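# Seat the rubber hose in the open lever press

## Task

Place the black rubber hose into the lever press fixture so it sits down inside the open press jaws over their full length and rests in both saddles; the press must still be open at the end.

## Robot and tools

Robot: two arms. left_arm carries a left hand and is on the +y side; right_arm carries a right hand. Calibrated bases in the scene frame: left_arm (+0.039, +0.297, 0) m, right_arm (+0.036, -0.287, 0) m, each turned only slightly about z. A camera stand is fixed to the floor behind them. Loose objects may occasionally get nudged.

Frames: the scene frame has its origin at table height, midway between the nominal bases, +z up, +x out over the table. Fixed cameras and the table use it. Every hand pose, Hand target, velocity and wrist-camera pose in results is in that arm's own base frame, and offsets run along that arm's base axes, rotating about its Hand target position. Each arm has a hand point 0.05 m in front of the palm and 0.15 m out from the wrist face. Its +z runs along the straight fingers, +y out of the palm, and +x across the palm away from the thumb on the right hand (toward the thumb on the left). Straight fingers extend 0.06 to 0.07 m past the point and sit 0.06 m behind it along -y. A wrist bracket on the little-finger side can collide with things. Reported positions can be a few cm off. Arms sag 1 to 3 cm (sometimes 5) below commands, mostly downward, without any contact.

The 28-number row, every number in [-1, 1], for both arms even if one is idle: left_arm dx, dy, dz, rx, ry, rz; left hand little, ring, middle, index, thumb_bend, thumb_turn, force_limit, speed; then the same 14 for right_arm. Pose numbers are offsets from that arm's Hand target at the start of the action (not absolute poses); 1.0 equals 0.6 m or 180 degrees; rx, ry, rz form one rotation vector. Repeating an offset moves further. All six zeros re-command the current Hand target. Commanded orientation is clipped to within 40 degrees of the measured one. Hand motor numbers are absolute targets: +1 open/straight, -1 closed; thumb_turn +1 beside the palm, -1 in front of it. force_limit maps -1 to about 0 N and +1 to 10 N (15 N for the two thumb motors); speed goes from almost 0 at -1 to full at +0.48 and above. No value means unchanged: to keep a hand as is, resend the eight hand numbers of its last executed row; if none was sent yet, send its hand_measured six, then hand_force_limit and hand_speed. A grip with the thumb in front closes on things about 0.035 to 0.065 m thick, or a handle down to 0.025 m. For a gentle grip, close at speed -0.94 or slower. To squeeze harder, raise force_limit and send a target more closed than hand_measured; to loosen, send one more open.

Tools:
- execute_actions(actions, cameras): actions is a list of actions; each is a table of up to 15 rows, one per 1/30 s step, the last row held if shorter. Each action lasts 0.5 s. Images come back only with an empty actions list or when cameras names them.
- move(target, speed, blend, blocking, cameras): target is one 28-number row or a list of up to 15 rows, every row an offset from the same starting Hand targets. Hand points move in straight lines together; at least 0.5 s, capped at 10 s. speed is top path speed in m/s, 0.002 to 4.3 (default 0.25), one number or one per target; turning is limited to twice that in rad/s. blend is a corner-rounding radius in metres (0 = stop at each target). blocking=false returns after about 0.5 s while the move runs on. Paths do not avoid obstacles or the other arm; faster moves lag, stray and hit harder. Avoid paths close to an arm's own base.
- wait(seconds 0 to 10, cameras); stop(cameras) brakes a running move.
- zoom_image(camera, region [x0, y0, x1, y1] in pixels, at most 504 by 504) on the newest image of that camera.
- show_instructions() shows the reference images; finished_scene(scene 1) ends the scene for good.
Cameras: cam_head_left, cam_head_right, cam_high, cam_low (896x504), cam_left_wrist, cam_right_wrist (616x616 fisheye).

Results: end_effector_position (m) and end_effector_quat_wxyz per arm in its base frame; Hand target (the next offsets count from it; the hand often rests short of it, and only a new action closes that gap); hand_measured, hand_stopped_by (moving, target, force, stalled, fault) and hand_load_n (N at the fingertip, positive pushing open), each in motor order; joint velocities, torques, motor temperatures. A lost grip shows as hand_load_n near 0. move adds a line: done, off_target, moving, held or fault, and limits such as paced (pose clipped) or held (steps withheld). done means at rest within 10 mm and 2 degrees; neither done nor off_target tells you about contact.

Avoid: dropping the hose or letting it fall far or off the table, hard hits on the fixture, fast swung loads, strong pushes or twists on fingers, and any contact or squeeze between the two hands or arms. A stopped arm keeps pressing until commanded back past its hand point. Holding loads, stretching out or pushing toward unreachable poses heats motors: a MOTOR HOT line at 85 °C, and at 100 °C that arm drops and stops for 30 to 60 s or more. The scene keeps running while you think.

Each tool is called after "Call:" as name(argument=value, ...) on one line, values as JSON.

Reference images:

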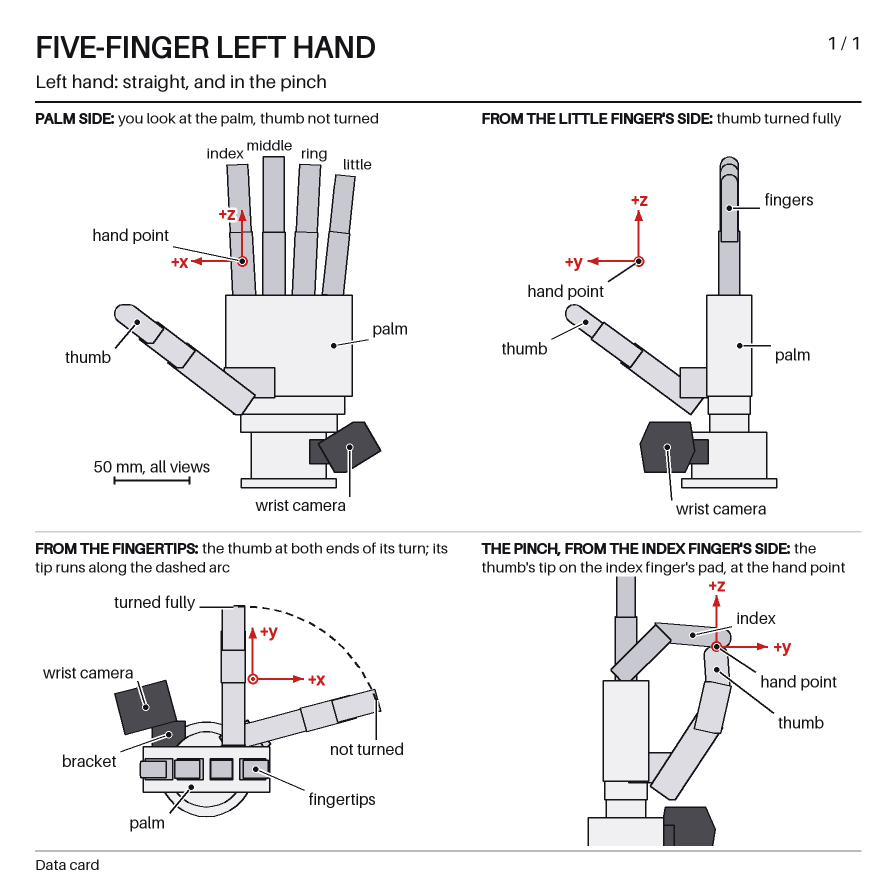

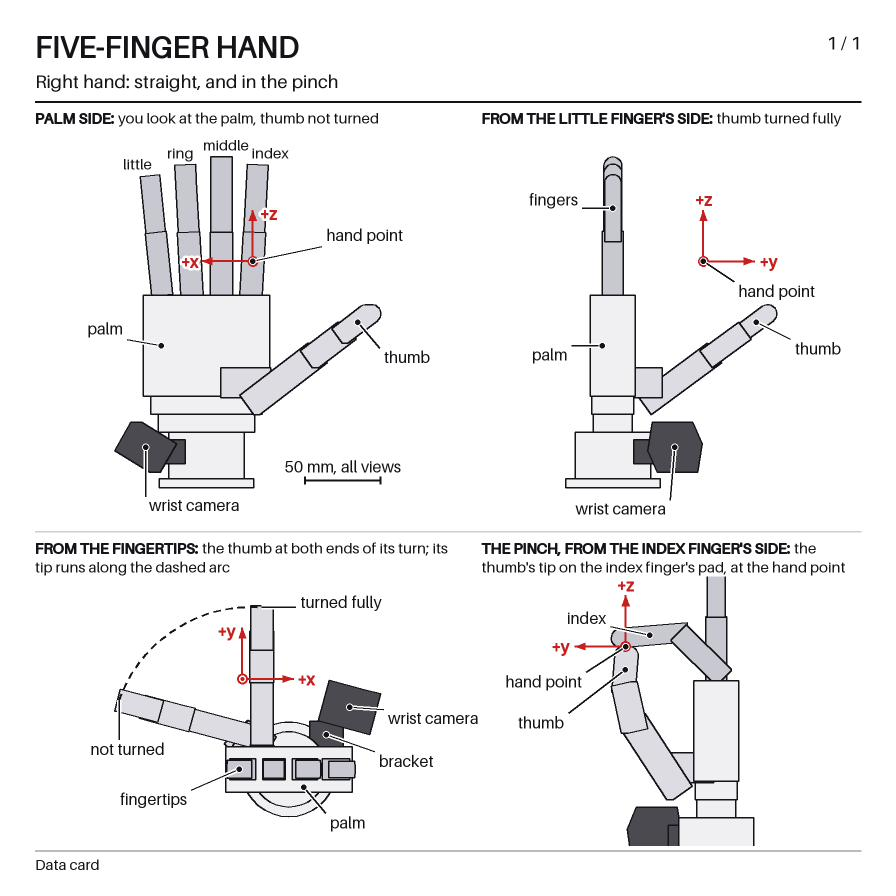

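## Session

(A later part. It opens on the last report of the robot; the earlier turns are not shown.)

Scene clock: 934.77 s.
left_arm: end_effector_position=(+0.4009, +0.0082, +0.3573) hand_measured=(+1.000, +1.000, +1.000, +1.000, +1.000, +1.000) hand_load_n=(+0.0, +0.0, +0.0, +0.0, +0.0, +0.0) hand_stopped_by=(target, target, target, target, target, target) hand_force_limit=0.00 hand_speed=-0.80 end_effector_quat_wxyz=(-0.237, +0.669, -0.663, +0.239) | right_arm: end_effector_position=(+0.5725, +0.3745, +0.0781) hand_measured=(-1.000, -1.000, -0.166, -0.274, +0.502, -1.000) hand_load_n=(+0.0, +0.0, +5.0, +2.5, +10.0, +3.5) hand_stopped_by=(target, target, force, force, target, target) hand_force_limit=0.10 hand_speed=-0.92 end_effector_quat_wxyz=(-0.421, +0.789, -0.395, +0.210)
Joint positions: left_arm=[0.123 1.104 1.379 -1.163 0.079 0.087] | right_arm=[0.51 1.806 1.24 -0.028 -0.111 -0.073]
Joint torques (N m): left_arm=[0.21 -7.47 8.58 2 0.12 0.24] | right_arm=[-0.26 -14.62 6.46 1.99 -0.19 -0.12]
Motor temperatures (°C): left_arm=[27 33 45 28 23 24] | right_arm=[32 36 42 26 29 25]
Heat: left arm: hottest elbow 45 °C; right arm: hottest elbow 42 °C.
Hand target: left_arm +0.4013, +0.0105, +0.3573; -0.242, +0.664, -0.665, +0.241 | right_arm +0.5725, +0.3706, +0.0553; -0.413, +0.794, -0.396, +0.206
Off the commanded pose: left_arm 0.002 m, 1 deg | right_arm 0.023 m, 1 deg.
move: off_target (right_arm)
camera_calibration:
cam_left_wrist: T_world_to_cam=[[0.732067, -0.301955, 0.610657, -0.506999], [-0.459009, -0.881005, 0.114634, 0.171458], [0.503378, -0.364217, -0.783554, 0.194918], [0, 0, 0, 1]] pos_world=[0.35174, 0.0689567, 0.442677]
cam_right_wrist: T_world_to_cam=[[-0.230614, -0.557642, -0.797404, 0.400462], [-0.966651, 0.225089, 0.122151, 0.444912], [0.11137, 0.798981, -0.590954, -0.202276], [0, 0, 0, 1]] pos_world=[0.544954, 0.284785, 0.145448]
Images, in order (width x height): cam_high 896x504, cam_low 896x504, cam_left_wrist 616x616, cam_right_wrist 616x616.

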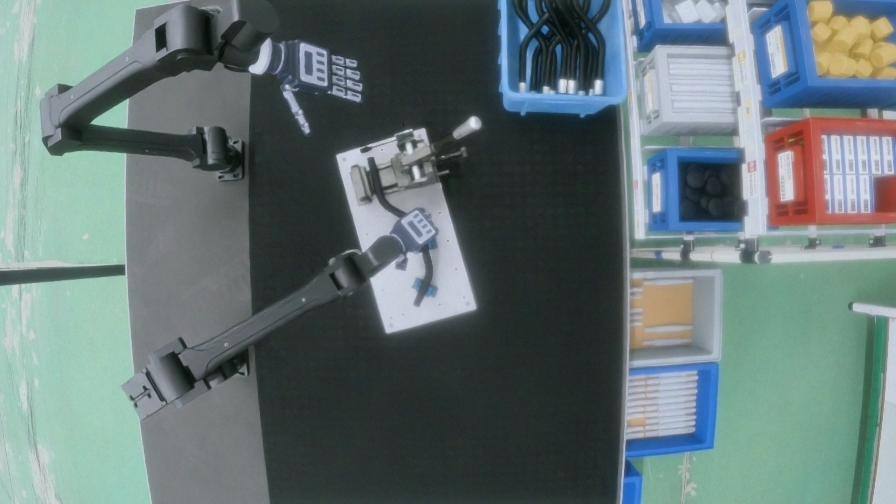

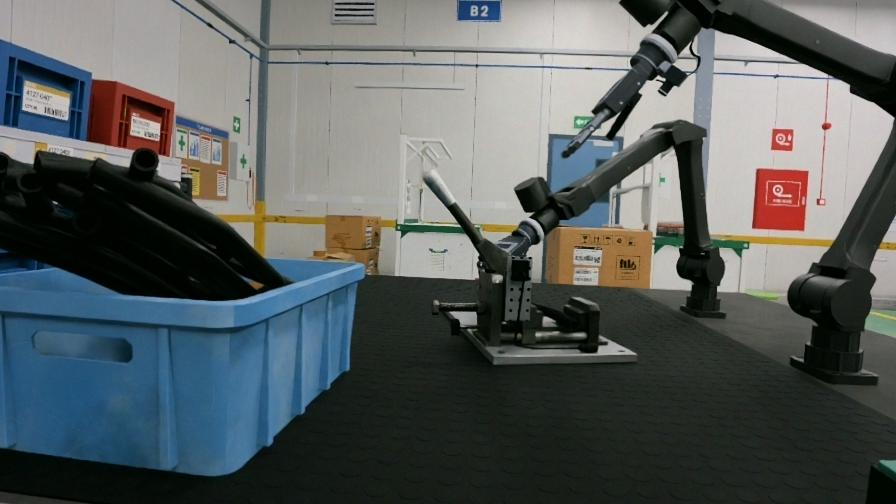

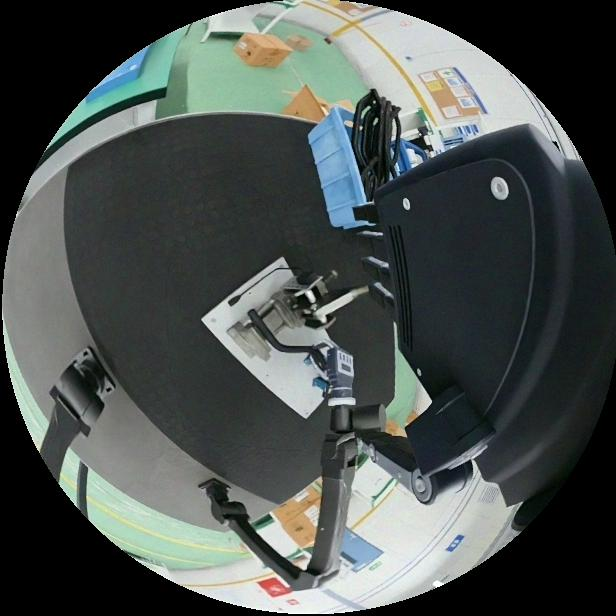

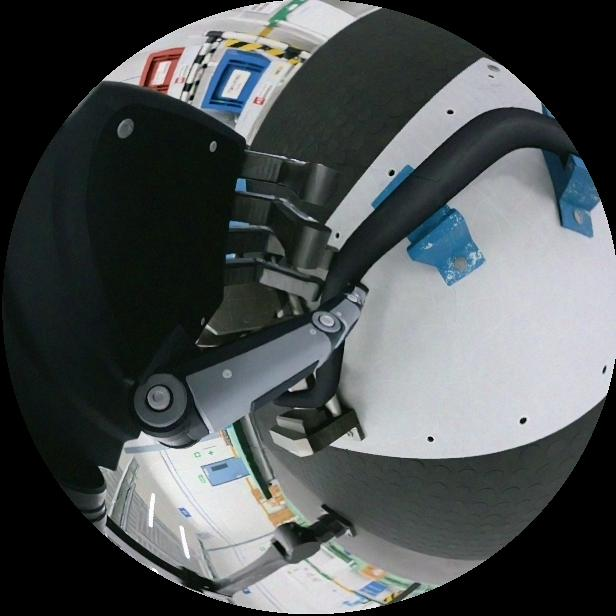

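Call:
move(target=[0,0,0,0,0,0,1,1,1,1,1,1,0,-0.8,0.004,-0.020,-0.033,0,0,0,-1,-1,-0.75,-0.7,0.5,-1,0.1,-0.92], speed=0.05, cameras=["cam_high","cam_low","cam_right_wrist","cam_left_wrist"])

Call:
zoom_image(camera="cam_high", region=[395, 225, 455, 320])

Call:
zoom_image(camera="cam_right_wrist", region=[280, 100, 600, 420])

Call:
zoom_image(camera="cam_low", region=[470, 220, 630, 370])

Call:
zoom_image(camera="cam_left_wrist", region=[220, 290, 370, 420])

Scene clock: 952.13 s.
left_arm: end_effector_position=(+0.4009, +0.0082, +0.3573) hand_measured=(+1.000, +1.000, +1.000, +1.000, +1.000, +1.000) hand_load_n=(+0.0, +0.0, +0.0, +0.0, +0.0, +0.0) hand_stopped_by=(target, target, target, target, target, target) hand_force_limit=0.00 hand_speed=-0.80 end_effector_quat_wxyz=(-0.237, +0.669, -0.663, +0.239) | right_arm: end_effector_position=(+0.5734, +0.3723, +0.0726) hand_measured=(-1.000, -1.000, -0.166, -0.274, +0.502, -1.000) hand_load_n=(+0.0, +0.0, +5.5, +1.5, +9.0, +4.0) hand_stopped_by=(target, target, force, force, target, target) hand_force_limit=0.10 hand_speed=-0.92 end_effector_quat_wxyz=(-0.433, +0.786, -0.388, +0.212)
Joint positions: left_arm=[0.123 1.104 1.379 -1.163 0.079 0.087] | right_arm=[0.502 1.811 1.215 0.026 -0.131 -0.079]
Joint torques (N m): left_arm=[0.15 -7.36 8.49 2.07 0.15 0.22] | right_arm=[-1.2 -13.51 5.98 1.81 -0.09 -0.18]
Heat: left arm: hottest elbow 45 °C; right arm: hottest elbow 42 °C.
Hand target: left_arm +0.4013, +0.0105, +0.3573; -0.242, +0.664, -0.665, +0.241 | right_arm +0.5747, +0.3587, +0.0354; -0.413, +0.794, -0.396, +0.206
Off the commanded pose: left_arm 0.002 m, 1 deg | right_arm 0.040 m, 3 deg.
move: off_target (right_arm)
camera_calibration:
cam_left_wrist: T_world_to_cam=[[0.732067, -0.301955, 0.610657, -0.506999], [-0.459009, -0.881005, 0.114634, 0.171458], [0.503378, -0.364217, -0.783554, 0.194918], [0, 0, 0, 1]] pos_world=[0.35174, 0.0689567, 0.442677]
cam_right_wrist: T_world_to_cam=[[-0.208511, -0.546442, -0.811125, 0.379297], [-0.971489, 0.211407, 0.107313, 0.455859], [0.112838, 0.810375, -0.574943, -0.21013], [0, 0, 0, 1]] pos_world=[0.54566, 0.281176, 0.137925]
Images, in order (width x height): cam_high 896x504, cam_low 896x504, cam_left_wrist 616x616, cam_right_wrist 616x616.

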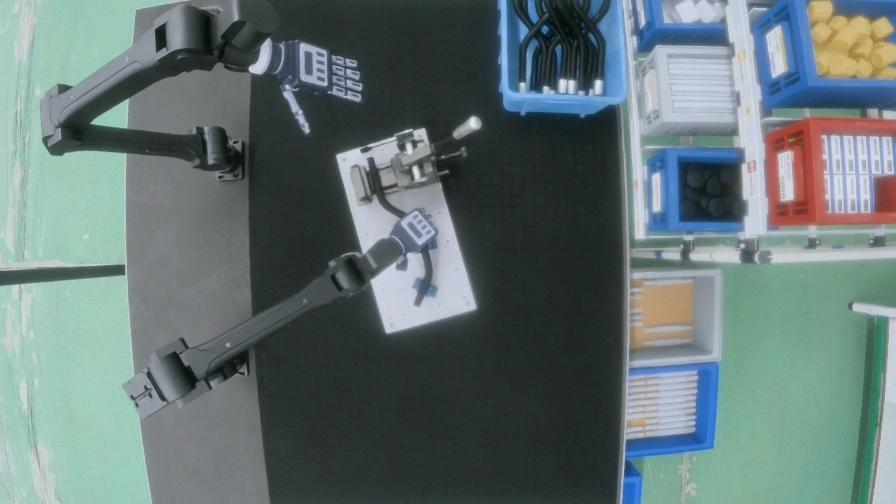

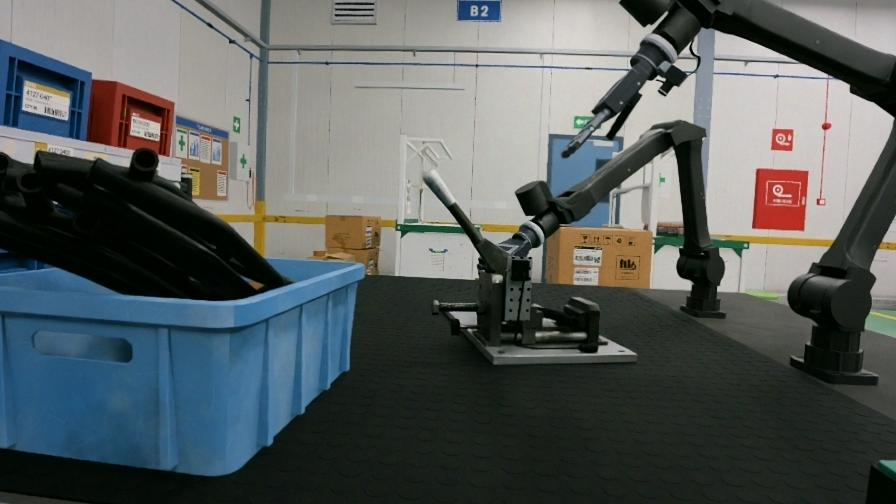

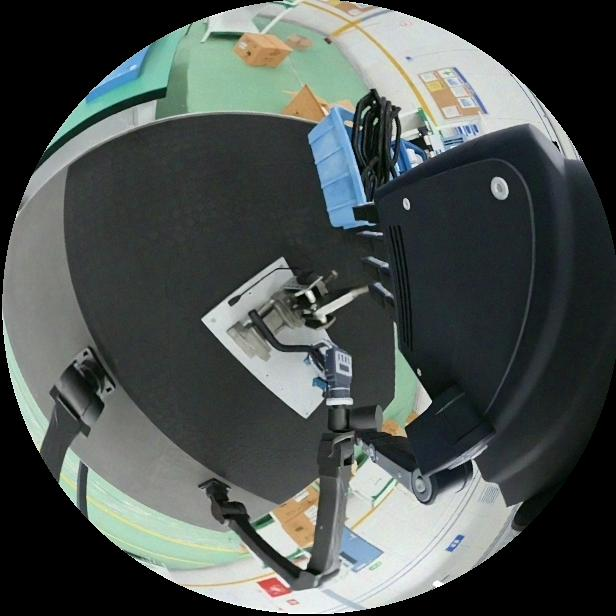

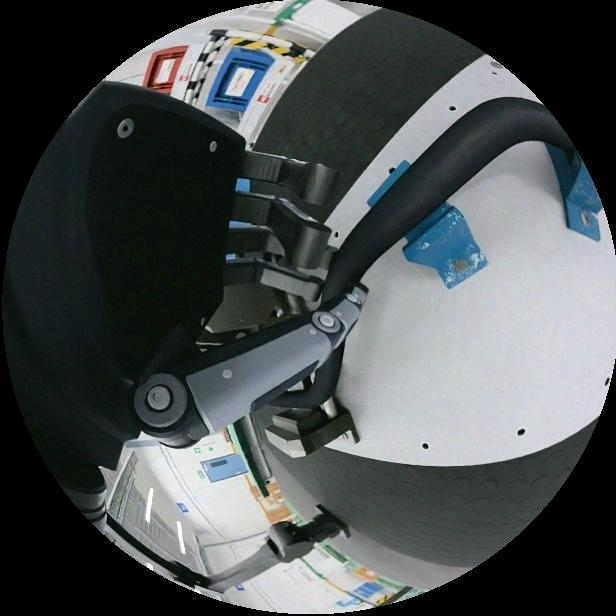

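Scaled by 5.305 from the camera's 896x504 image, which has a finer 1280x720 frame.

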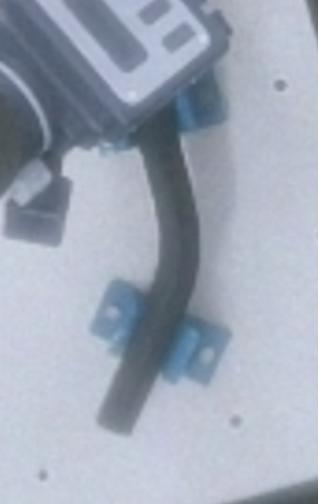

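Scaled by 1.575 from the camera's 616x616 image, which has a finer 880x880 frame.

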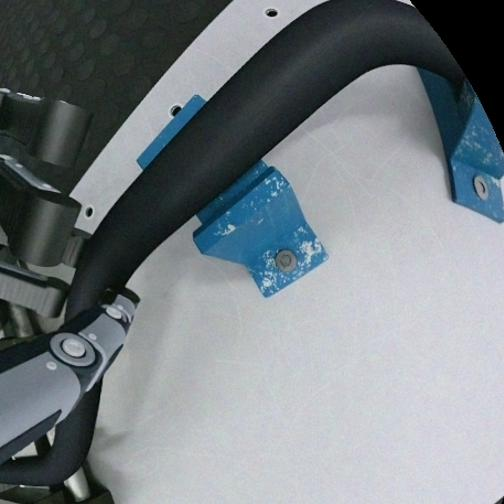

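Scaled by 3.150 from the camera's 896x504 image, which has a finer 1280x720 frame.

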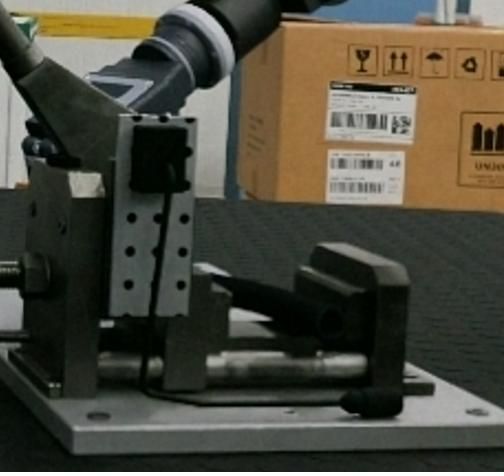

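Scaled by 3.360 from the camera's 616x616 image, which has a finer 880x880 frame.

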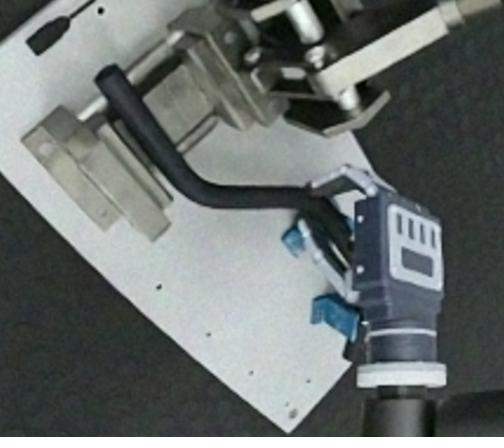

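Call:
move(target=[0,0,0,0,0,0,1,1,1,1,1,1,0,-0.8,-0.010,0.005,0.045,0,0,0.016,-1,-1,-0.75,-0.7,0.5,-1,0.1,-0.92], speed=0.05, cameras=["cam_high","cam_right_wrist"])

Call:
zoom_image(camera="cam_high", region=[395, 225, 455, 320])

Call:
zoom_image(camera="cam_high", region=[345, 140, 405, 220])

Call:
zoom_image(camera="cam_right_wrist", region=[280, 100, 600, 420])

Scene clock: 989.43 s.
left_arm: end_effector_position=(+0.4009, +0.0082, +0.3573) hand_measured=(+1.000, +1.000, +1.000, +1.000, +1.000, +1.000) hand_load_n=(+0.0, +0.0, +0.0, +0.0, +0.0, -0.5) hand_stopped_by=(target, target, target, target, target, target) hand_force_limit=0.00 hand_speed=-0.80 end_effector_quat_wxyz=(-0.237, +0.669, -0.663, +0.239) | right_arm: end_effector_position=(+0.5654, +0.3698, +0.0669) hand_measured=(-1.000, -1.000, -0.166, -0.274, +0.502, -1.000) hand_load_n=(+0.0, +0.0, +6.5, +1.0, +8.5, +3.0) hand_stopped_by=(target, target, force, force, target, target) hand_force_limit=0.10 hand_speed=-0.92 end_effector_quat_wxyz=(-0.426, +0.800, -0.374, +0.196)
Joint positions: left_arm=[0.123 1.104 1.379 -1.163 0.079 0.087] | right_arm=[0.496 1.811 1.215 -0.007 -0.17 -0.109]
Joint torques (N m): left_arm=[0.15 -7.59 8.51 2.04 0.11 0.25] | right_arm=[-0.91 -16.62 7.69 0.57 -0.19 -0.18]
Heat: left arm: hottest elbow 45 °C; right arm: hottest elbow 40 °C.
Hand target: left_arm +0.4013, +0.0105, +0.3573; -0.242, +0.664, -0.665, +0.241 | right_arm +0.5688, +0.3616, +0.0625; -0.418, +0.804, -0.376, +0.196
Off the commanded pose: left_arm 0.002 m, 1 deg | right_arm 0.010 m, 1 deg.
move: done
camera_calibration:
cam_right_wrist: T_world_to_cam=[[-0.203386, -0.56873, -0.796982, 0.375952], [-0.976991, 0.171268, 0.127105, 0.465908], [0.0642091, 0.804496, -0.590477, -0.179784], [0, 0, 0, 1]] pos_world=[0.543195, 0.278655, 0.13425]
Images, in order (width x height): cam_high 896x504, cam_right_wrist 616x616.

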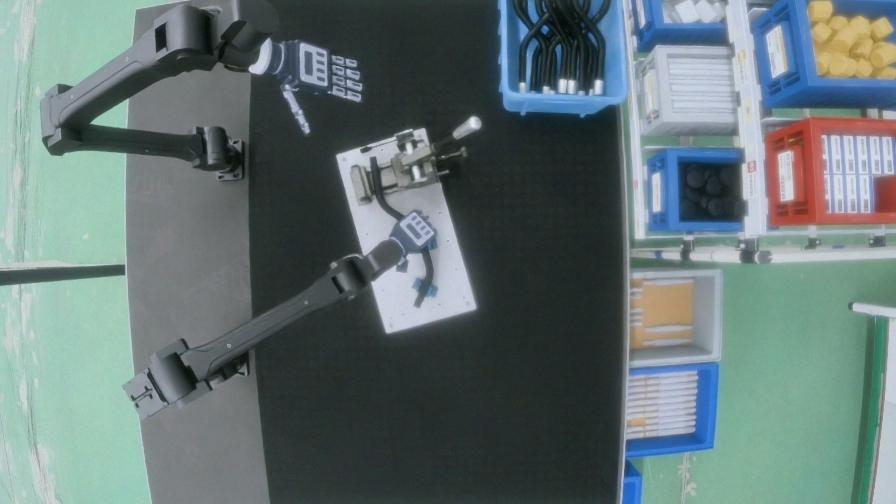

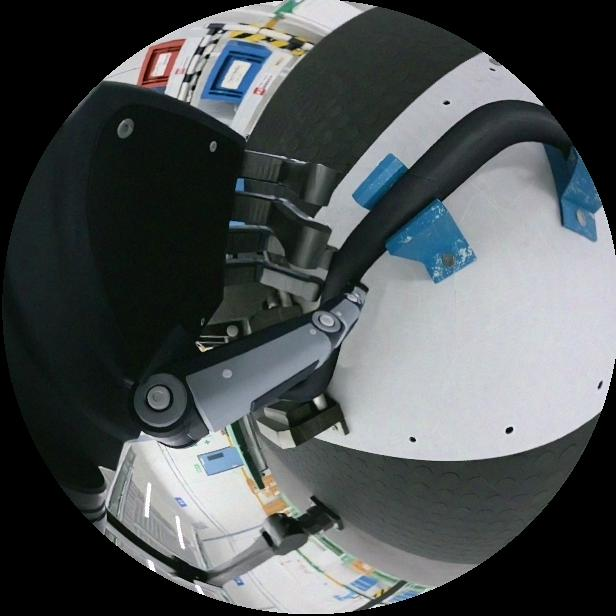

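Scaled by 5.305 from the camera's 896x504 image, which has a finer 1280x720 frame.

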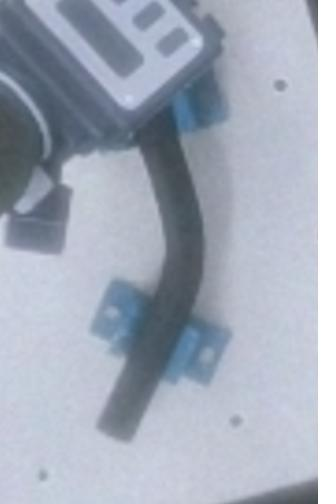

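Scaled by 6.300 from the camera's 896x504 image, which has a finer 1280x720 frame.

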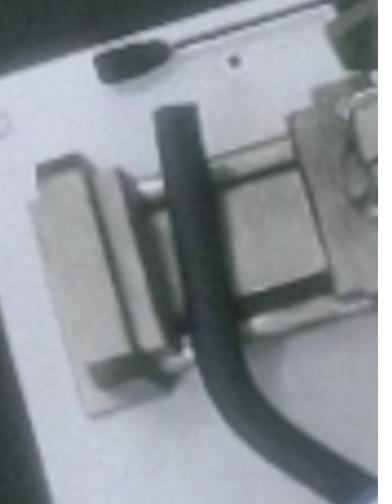

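Scaled by 1.575 from the camera's 616x616 image, which has a finer 880x880 frame.

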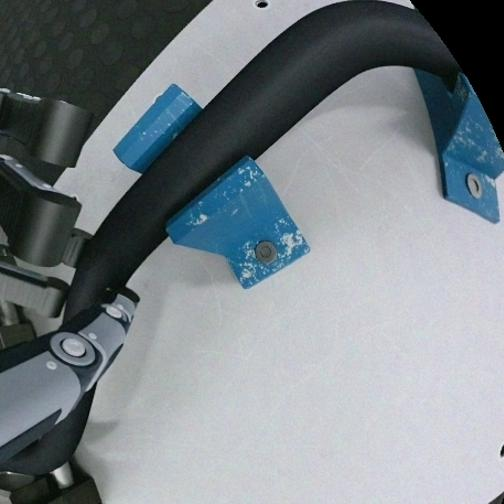

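Call:
move(target=[0,0,0,0,0,0,1,1,1,1,1,1,0,-0.8,0.001,0.0,-0.045,0,0,0.0,-1,-1,-0.75,-0.7,0.5,-1,0.1,-0.92], speed=0.05, cameras=["cam_high","cam_right_wrist","cam_low"])

Call:
zoom_image(camera="cam_high", region=[395, 225, 455, 320])

Call:
zoom_image(camera="cam_right_wrist", region=[280, 100, 600, 420])

Call:
zoom_image(camera="cam_low", region=[470, 220, 630, 370])

Scene clock: 1002.57 s.
left_arm: end_effector_position=(+0.4009, +0.0082, +0.3573) hand_measured=(+1.000, +1.000, +1.000, +1.000, +1.000, +1.000) hand_load_n=(+0.0, +0.0, +0.0, +0.0, +0.0, +0.0) hand_stopped_by=(target, target, target, target, target, target) hand_force_limit=0.00 hand_speed=-0.80 end_effector_quat_wxyz=(-0.237, +0.669, -0.663, +0.239) | right_arm: end_effector_position=(+0.5690, +0.3719, +0.0655) hand_measured=(-1.000, -1.000, -0.166, -0.274, +0.502, -1.000) hand_load_n=(+0.0, +0.0, +5.5, +1.5, +8.0, +5.0) hand_stopped_by=(target, target, force, force, target, target) hand_force_limit=0.10 hand_speed=-0.92 end_effector_quat_wxyz=(-0.432, +0.797, -0.372, +0.200)
Joint positions: left_arm=[0.123 1.104 1.379 -1.163 0.079 0.087] | right_arm=[0.496 1.82 1.215 0.017 -0.171 -0.111]
Joint torques (N m): left_arm=[0.32 -7.59 8.51 2.11 0.11 0.23] | right_arm=[-0.85 -14.15 5.94 1.98 -0.17 -0.17]
Heat: left arm: hottest elbow 45 °C; right arm: hottest elbow 40 °C.
Hand target: left_arm +0.4013, +0.0105, +0.3573; -0.242, +0.664, -0.665, +0.241 | right_arm +0.5694, +0.3617, +0.0356; -0.418, +0.804, -0.376, +0.196
Off the commanded pose: left_arm 0.002 m, 1 deg | right_arm 0.032 m, 2 deg.
move: off_target (right_arm)
camera_calibration:
cam_right_wrist: T_world_to_cam=[[-0.191487, -0.563324, -0.80374, 0.368468], [-0.97892, 0.168893, 0.11485, 0.471999], [0.0710483, 0.80879, -0.58379, -0.188435], [0, 0, 0, 1]] pos_world=[0.545995, 0.280254, 0.131937]
Images, in order (width x height): cam_high 896x504, cam_low 896x504, cam_right_wrist 616x616.

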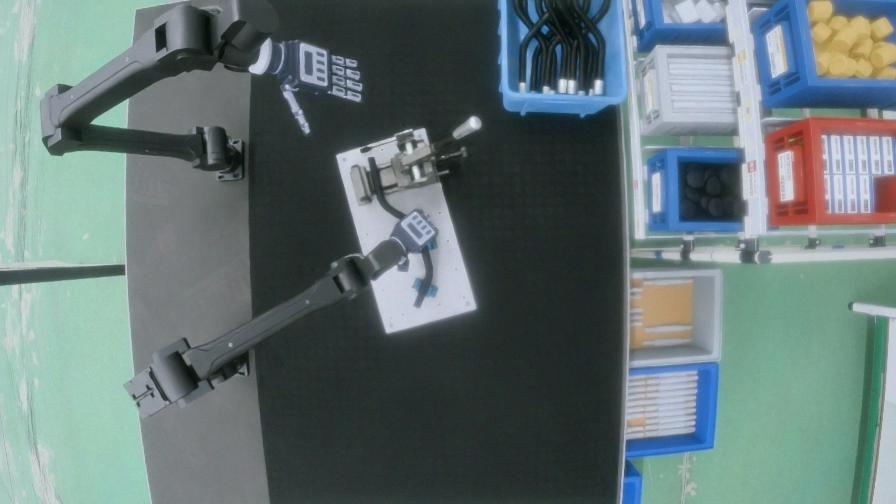

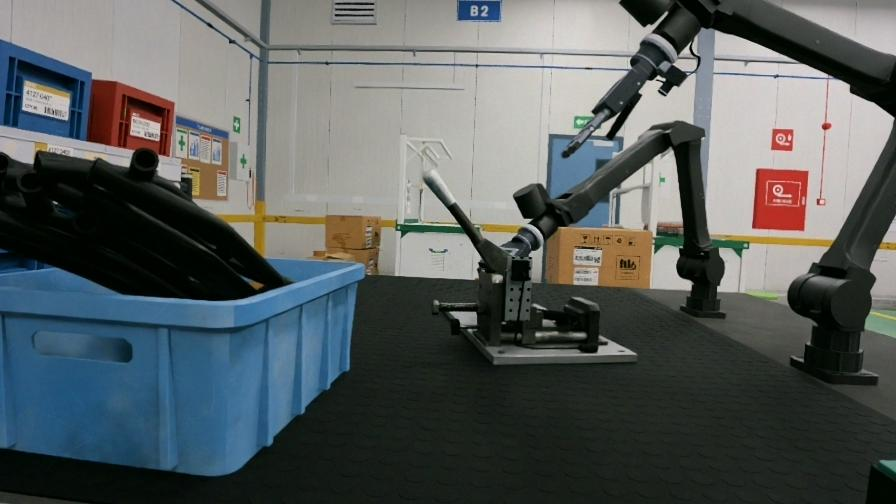

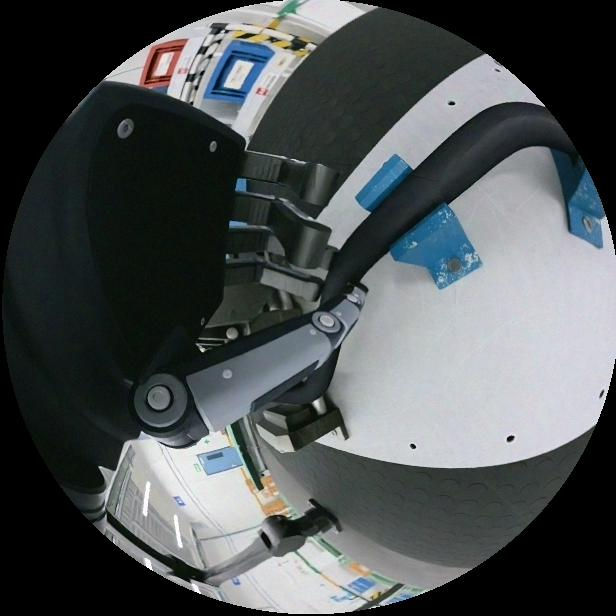

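Scaled by 5.305 from the camera's 896x504 image, which has a finer 1280x720 frame.

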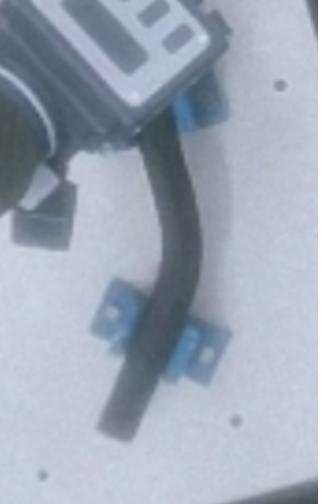

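Scaled by 1.575 from the camera's 616x616 image, which has a finer 880x880 frame.

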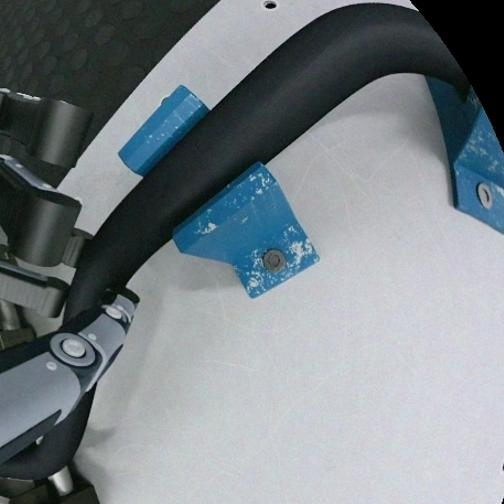

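Scaled by 3.150 from the camera's 896x504 image, which has a finer 1280x720 frame.

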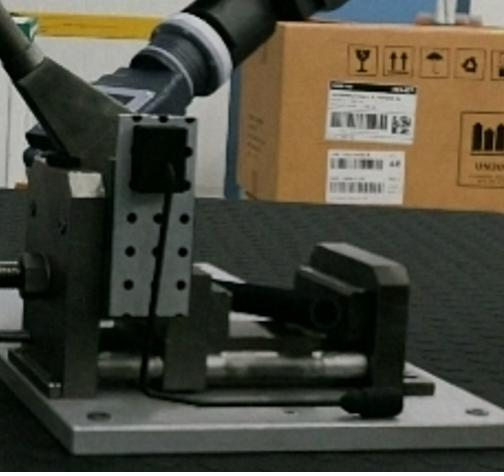

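Call:
move(target=[0,0,0,0,0,0,1,1,1,1,1,1,0,-0.8,-0.003,0.0,0.037,0,0,0.0,-1,-1,-0.75,-0.7,0.5,-1,0.1,-0.92], speed=0.05)

Call:
execute_actions(actions=[[[0,0,0,0,0,0,1,1,1,1,1,1,0,-0.8,0,0,0,0,0,0,-1,-1,0.2,0.2,0.5,-1,0.1,-0.85]]], cameras=["cam_high","cam_right_wrist","cam_low","cam_left_wrist"])

Call:
zoom_image(camera="cam_high", region=[395, 225, 455, 320])

Call:
zoom_image(camera="cam_right_wrist", region=[280, 100, 600, 420])

Call:
zoom_image(camera="cam_low", region=[470, 220, 630, 370])

Scene clock: 1018.63 s.
left_arm: end_effector_position=(+0.4009, +0.0082, +0.3573) hand_measured=(+1.000, +1.000, +1.000, +1.000, +1.000, +1.000) hand_load_n=(+0.0, +0.0, +0.0, +0.0, +0.0, +0.0) hand_stopped_by=(target, target, target, target, target, target) hand_force_limit=0.00 hand_speed=-0.80 end_effector_quat_wxyz=(-0.237, +0.669, -0.663, +0.239) | right_arm: end_effector_position=(+0.5672, +0.3709, +0.0635) hand_measured=(-1.000, -1.000, -0.166, -0.274, +0.502, -1.000) hand_load_n=(+0.0, +0.0, +6.0, +1.5, +8.0, +3.5) hand_stopped_by=(target, target, force, force, target, target) hand_force_limit=0.10 hand_speed=-0.92 end_effector_quat_wxyz=(-0.429, +0.799, -0.373, +0.197)
Joint positions: left_arm=[0.123 1.104 1.379 -1.163 0.079 0.087] | right_arm=[0.496 1.82 1.213 0.009 -0.171 -0.111]
Joint torques (N m): left_arm=[0.38 -7.47 8.55 2.07 0.11 0.25] | right_arm=[-0.79 -17.08 7.19 0.44 -0.11 -0.17]
Heat: left arm: hottest elbow 45 °C; right arm: hottest elbow 40 °C.
Hand target: left_arm +0.4013, +0.0105, +0.3573; -0.242, +0.664, -0.665, +0.241 | right_arm +0.5676, +0.3616, +0.0577; -0.418, +0.804, -0.376, +0.196
Off the commanded pose: left_arm 0.002 m, 1 deg | right_arm 0.011 m, 1 deg.
move: off_target (right_arm)

Scene clock: 1020.03 s.
left_arm: end_effector_position=(+0.4009, +0.0082, +0.3573) hand_measured=(+1.000, +1.000, +1.000, +1.000, +1.000, +1.000) hand_load_n=(+0.0, +0.0, +0.0, +0.0, +0.0, +0.0) hand_stopped_by=(target, target, target, target, target, target) hand_force_limit=0.00 hand_speed=-0.80 end_effector_quat_wxyz=(-0.237, +0.669, -0.663, +0.239) | right_arm: end_effector_position=(+0.5661, +0.3699, +0.0621) hand_measured=(-1.000, -1.000, +0.200, +0.200, +0.500, -1.000) hand_load_n=(+0.0, +0.0, +0.0, +0.0, +0.0, +0.0) hand_stopped_by=(target, target, target, target, target, target) hand_force_limit=0.10 hand_speed=-0.85 end_effector_quat_wxyz=(-0.426, +0.801, -0.373, +0.196)
Joint positions: left_arm=[0.123 1.104 1.379 -1.163 0.079 0.087] | right_arm=[0.496 1.82 1.213 0.001 -0.171 -0.113]
Joint torques (N m): left_arm=[0.09 -7.53 8.51 2.07 0.11 0.26] | right_arm=[-0.79 -17.08 7.17 0.72 -0.11 -0.14]
Heat: left arm: hottest elbow 45 °C; right arm: hottest elbow 40 °C.
Hand target: left_arm +0.4013, +0.0105, +0.3573; -0.242, +0.664, -0.665, +0.241 | right_arm +0.5677, +0.3615, +0.0577; -0.418, +0.804, -0.376, +0.196
Off the commanded pose: left_arm 0.002 m, 1 deg | right_arm 0.009 m, 1 deg.
camera_calibration:
cam_left_wrist: T_world_to_cam=[[0.732067, -0.301955, 0.610657, -0.506999], [-0.459009, -0.881005, 0.114634, 0.171458], [0.503378, -0.364217, -0.783554, 0.194918], [0, 0, 0, 1]] pos_world=[0.35174, 0.0689567, 0.442677]
cam_right_wrist: T_world_to_cam=[[-0.201856, -0.571003, -0.795745, 0.372205], [-0.977426, 0.169203, 0.126529, 0.468129], [0.062394, 0.803322, -0.592267, -0.181164], [0, 0, 0, 1]] pos_world=[0.543997, 0.278855, 0.129651]
Images, in order (width x height): cam_high 896x504, cam_low 896x504, cam_left_wrist 616x616, cam_right_wrist 616x616.

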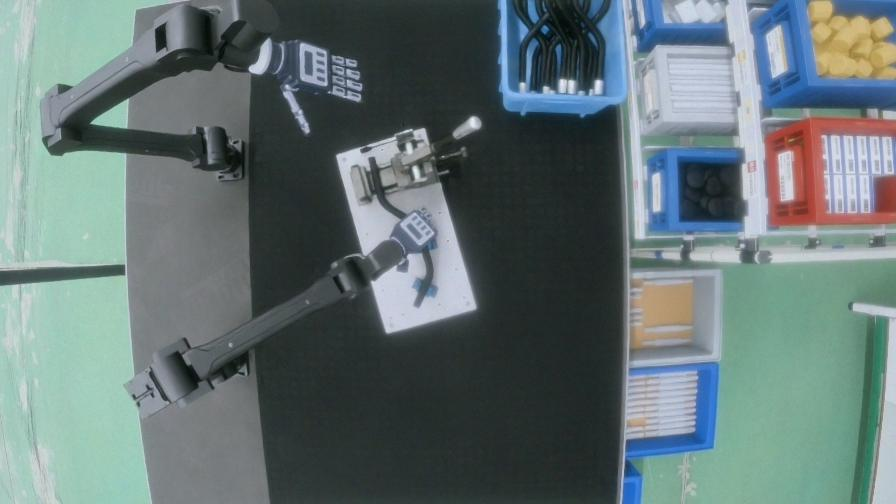

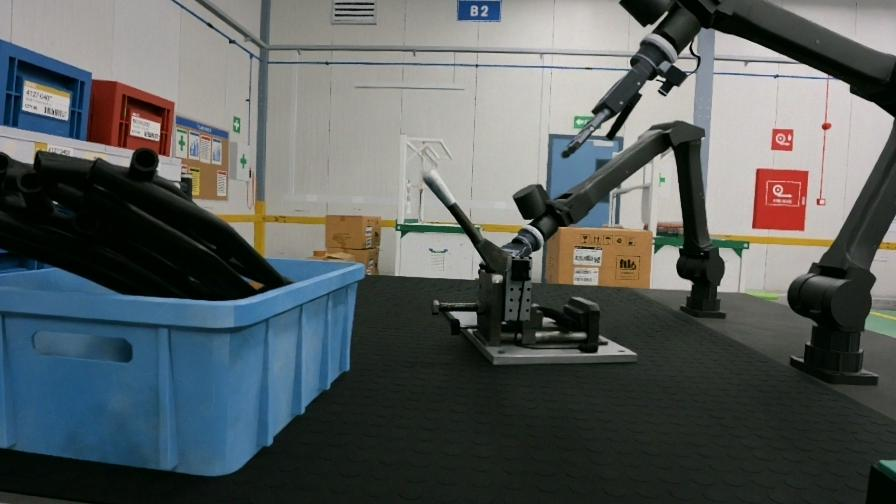

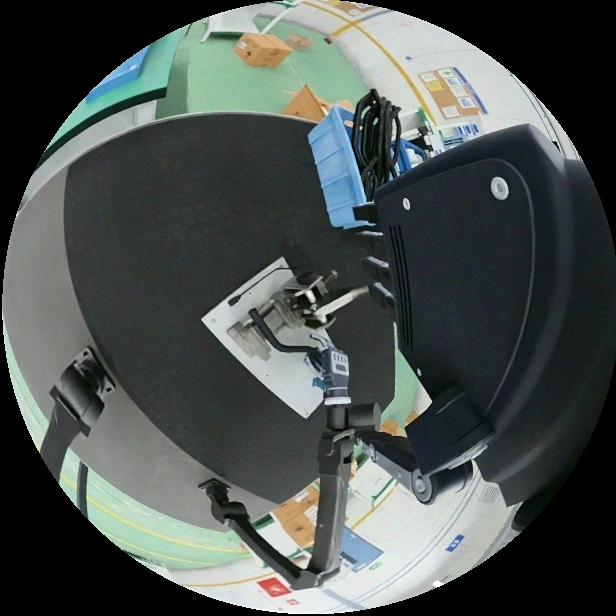

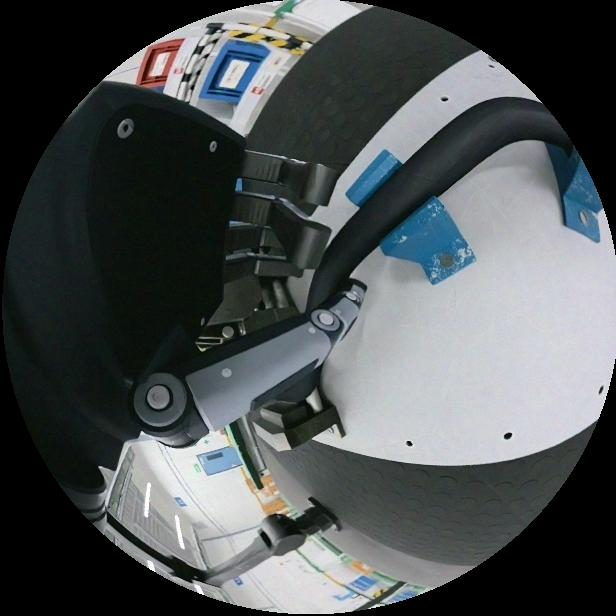

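Scaled by 5.305 from the camera's 896x504 image, which has a finer 1280x720 frame.

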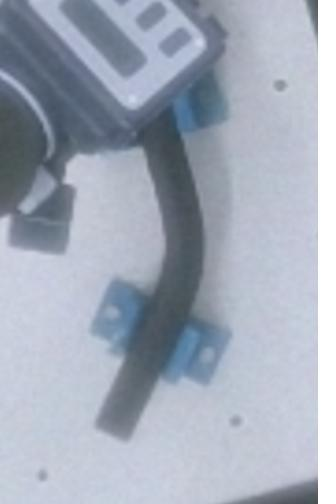

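Scaled by 1.575 from the camera's 616x616 image, which has a finer 880x880 frame.

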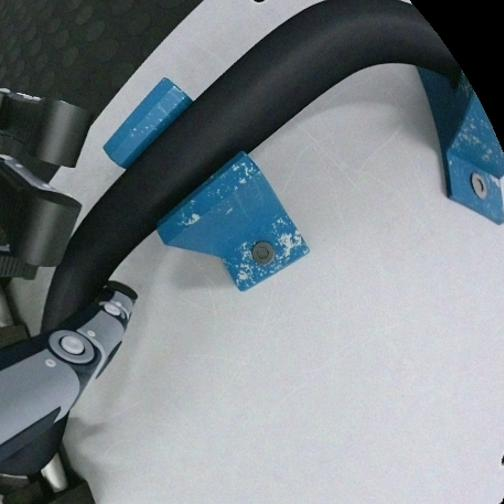

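Scaled by 3.150 from the camera's 896x504 image, which has a finer 1280x720 frame.

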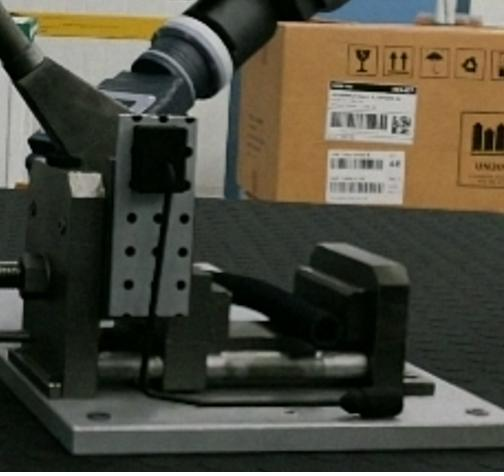

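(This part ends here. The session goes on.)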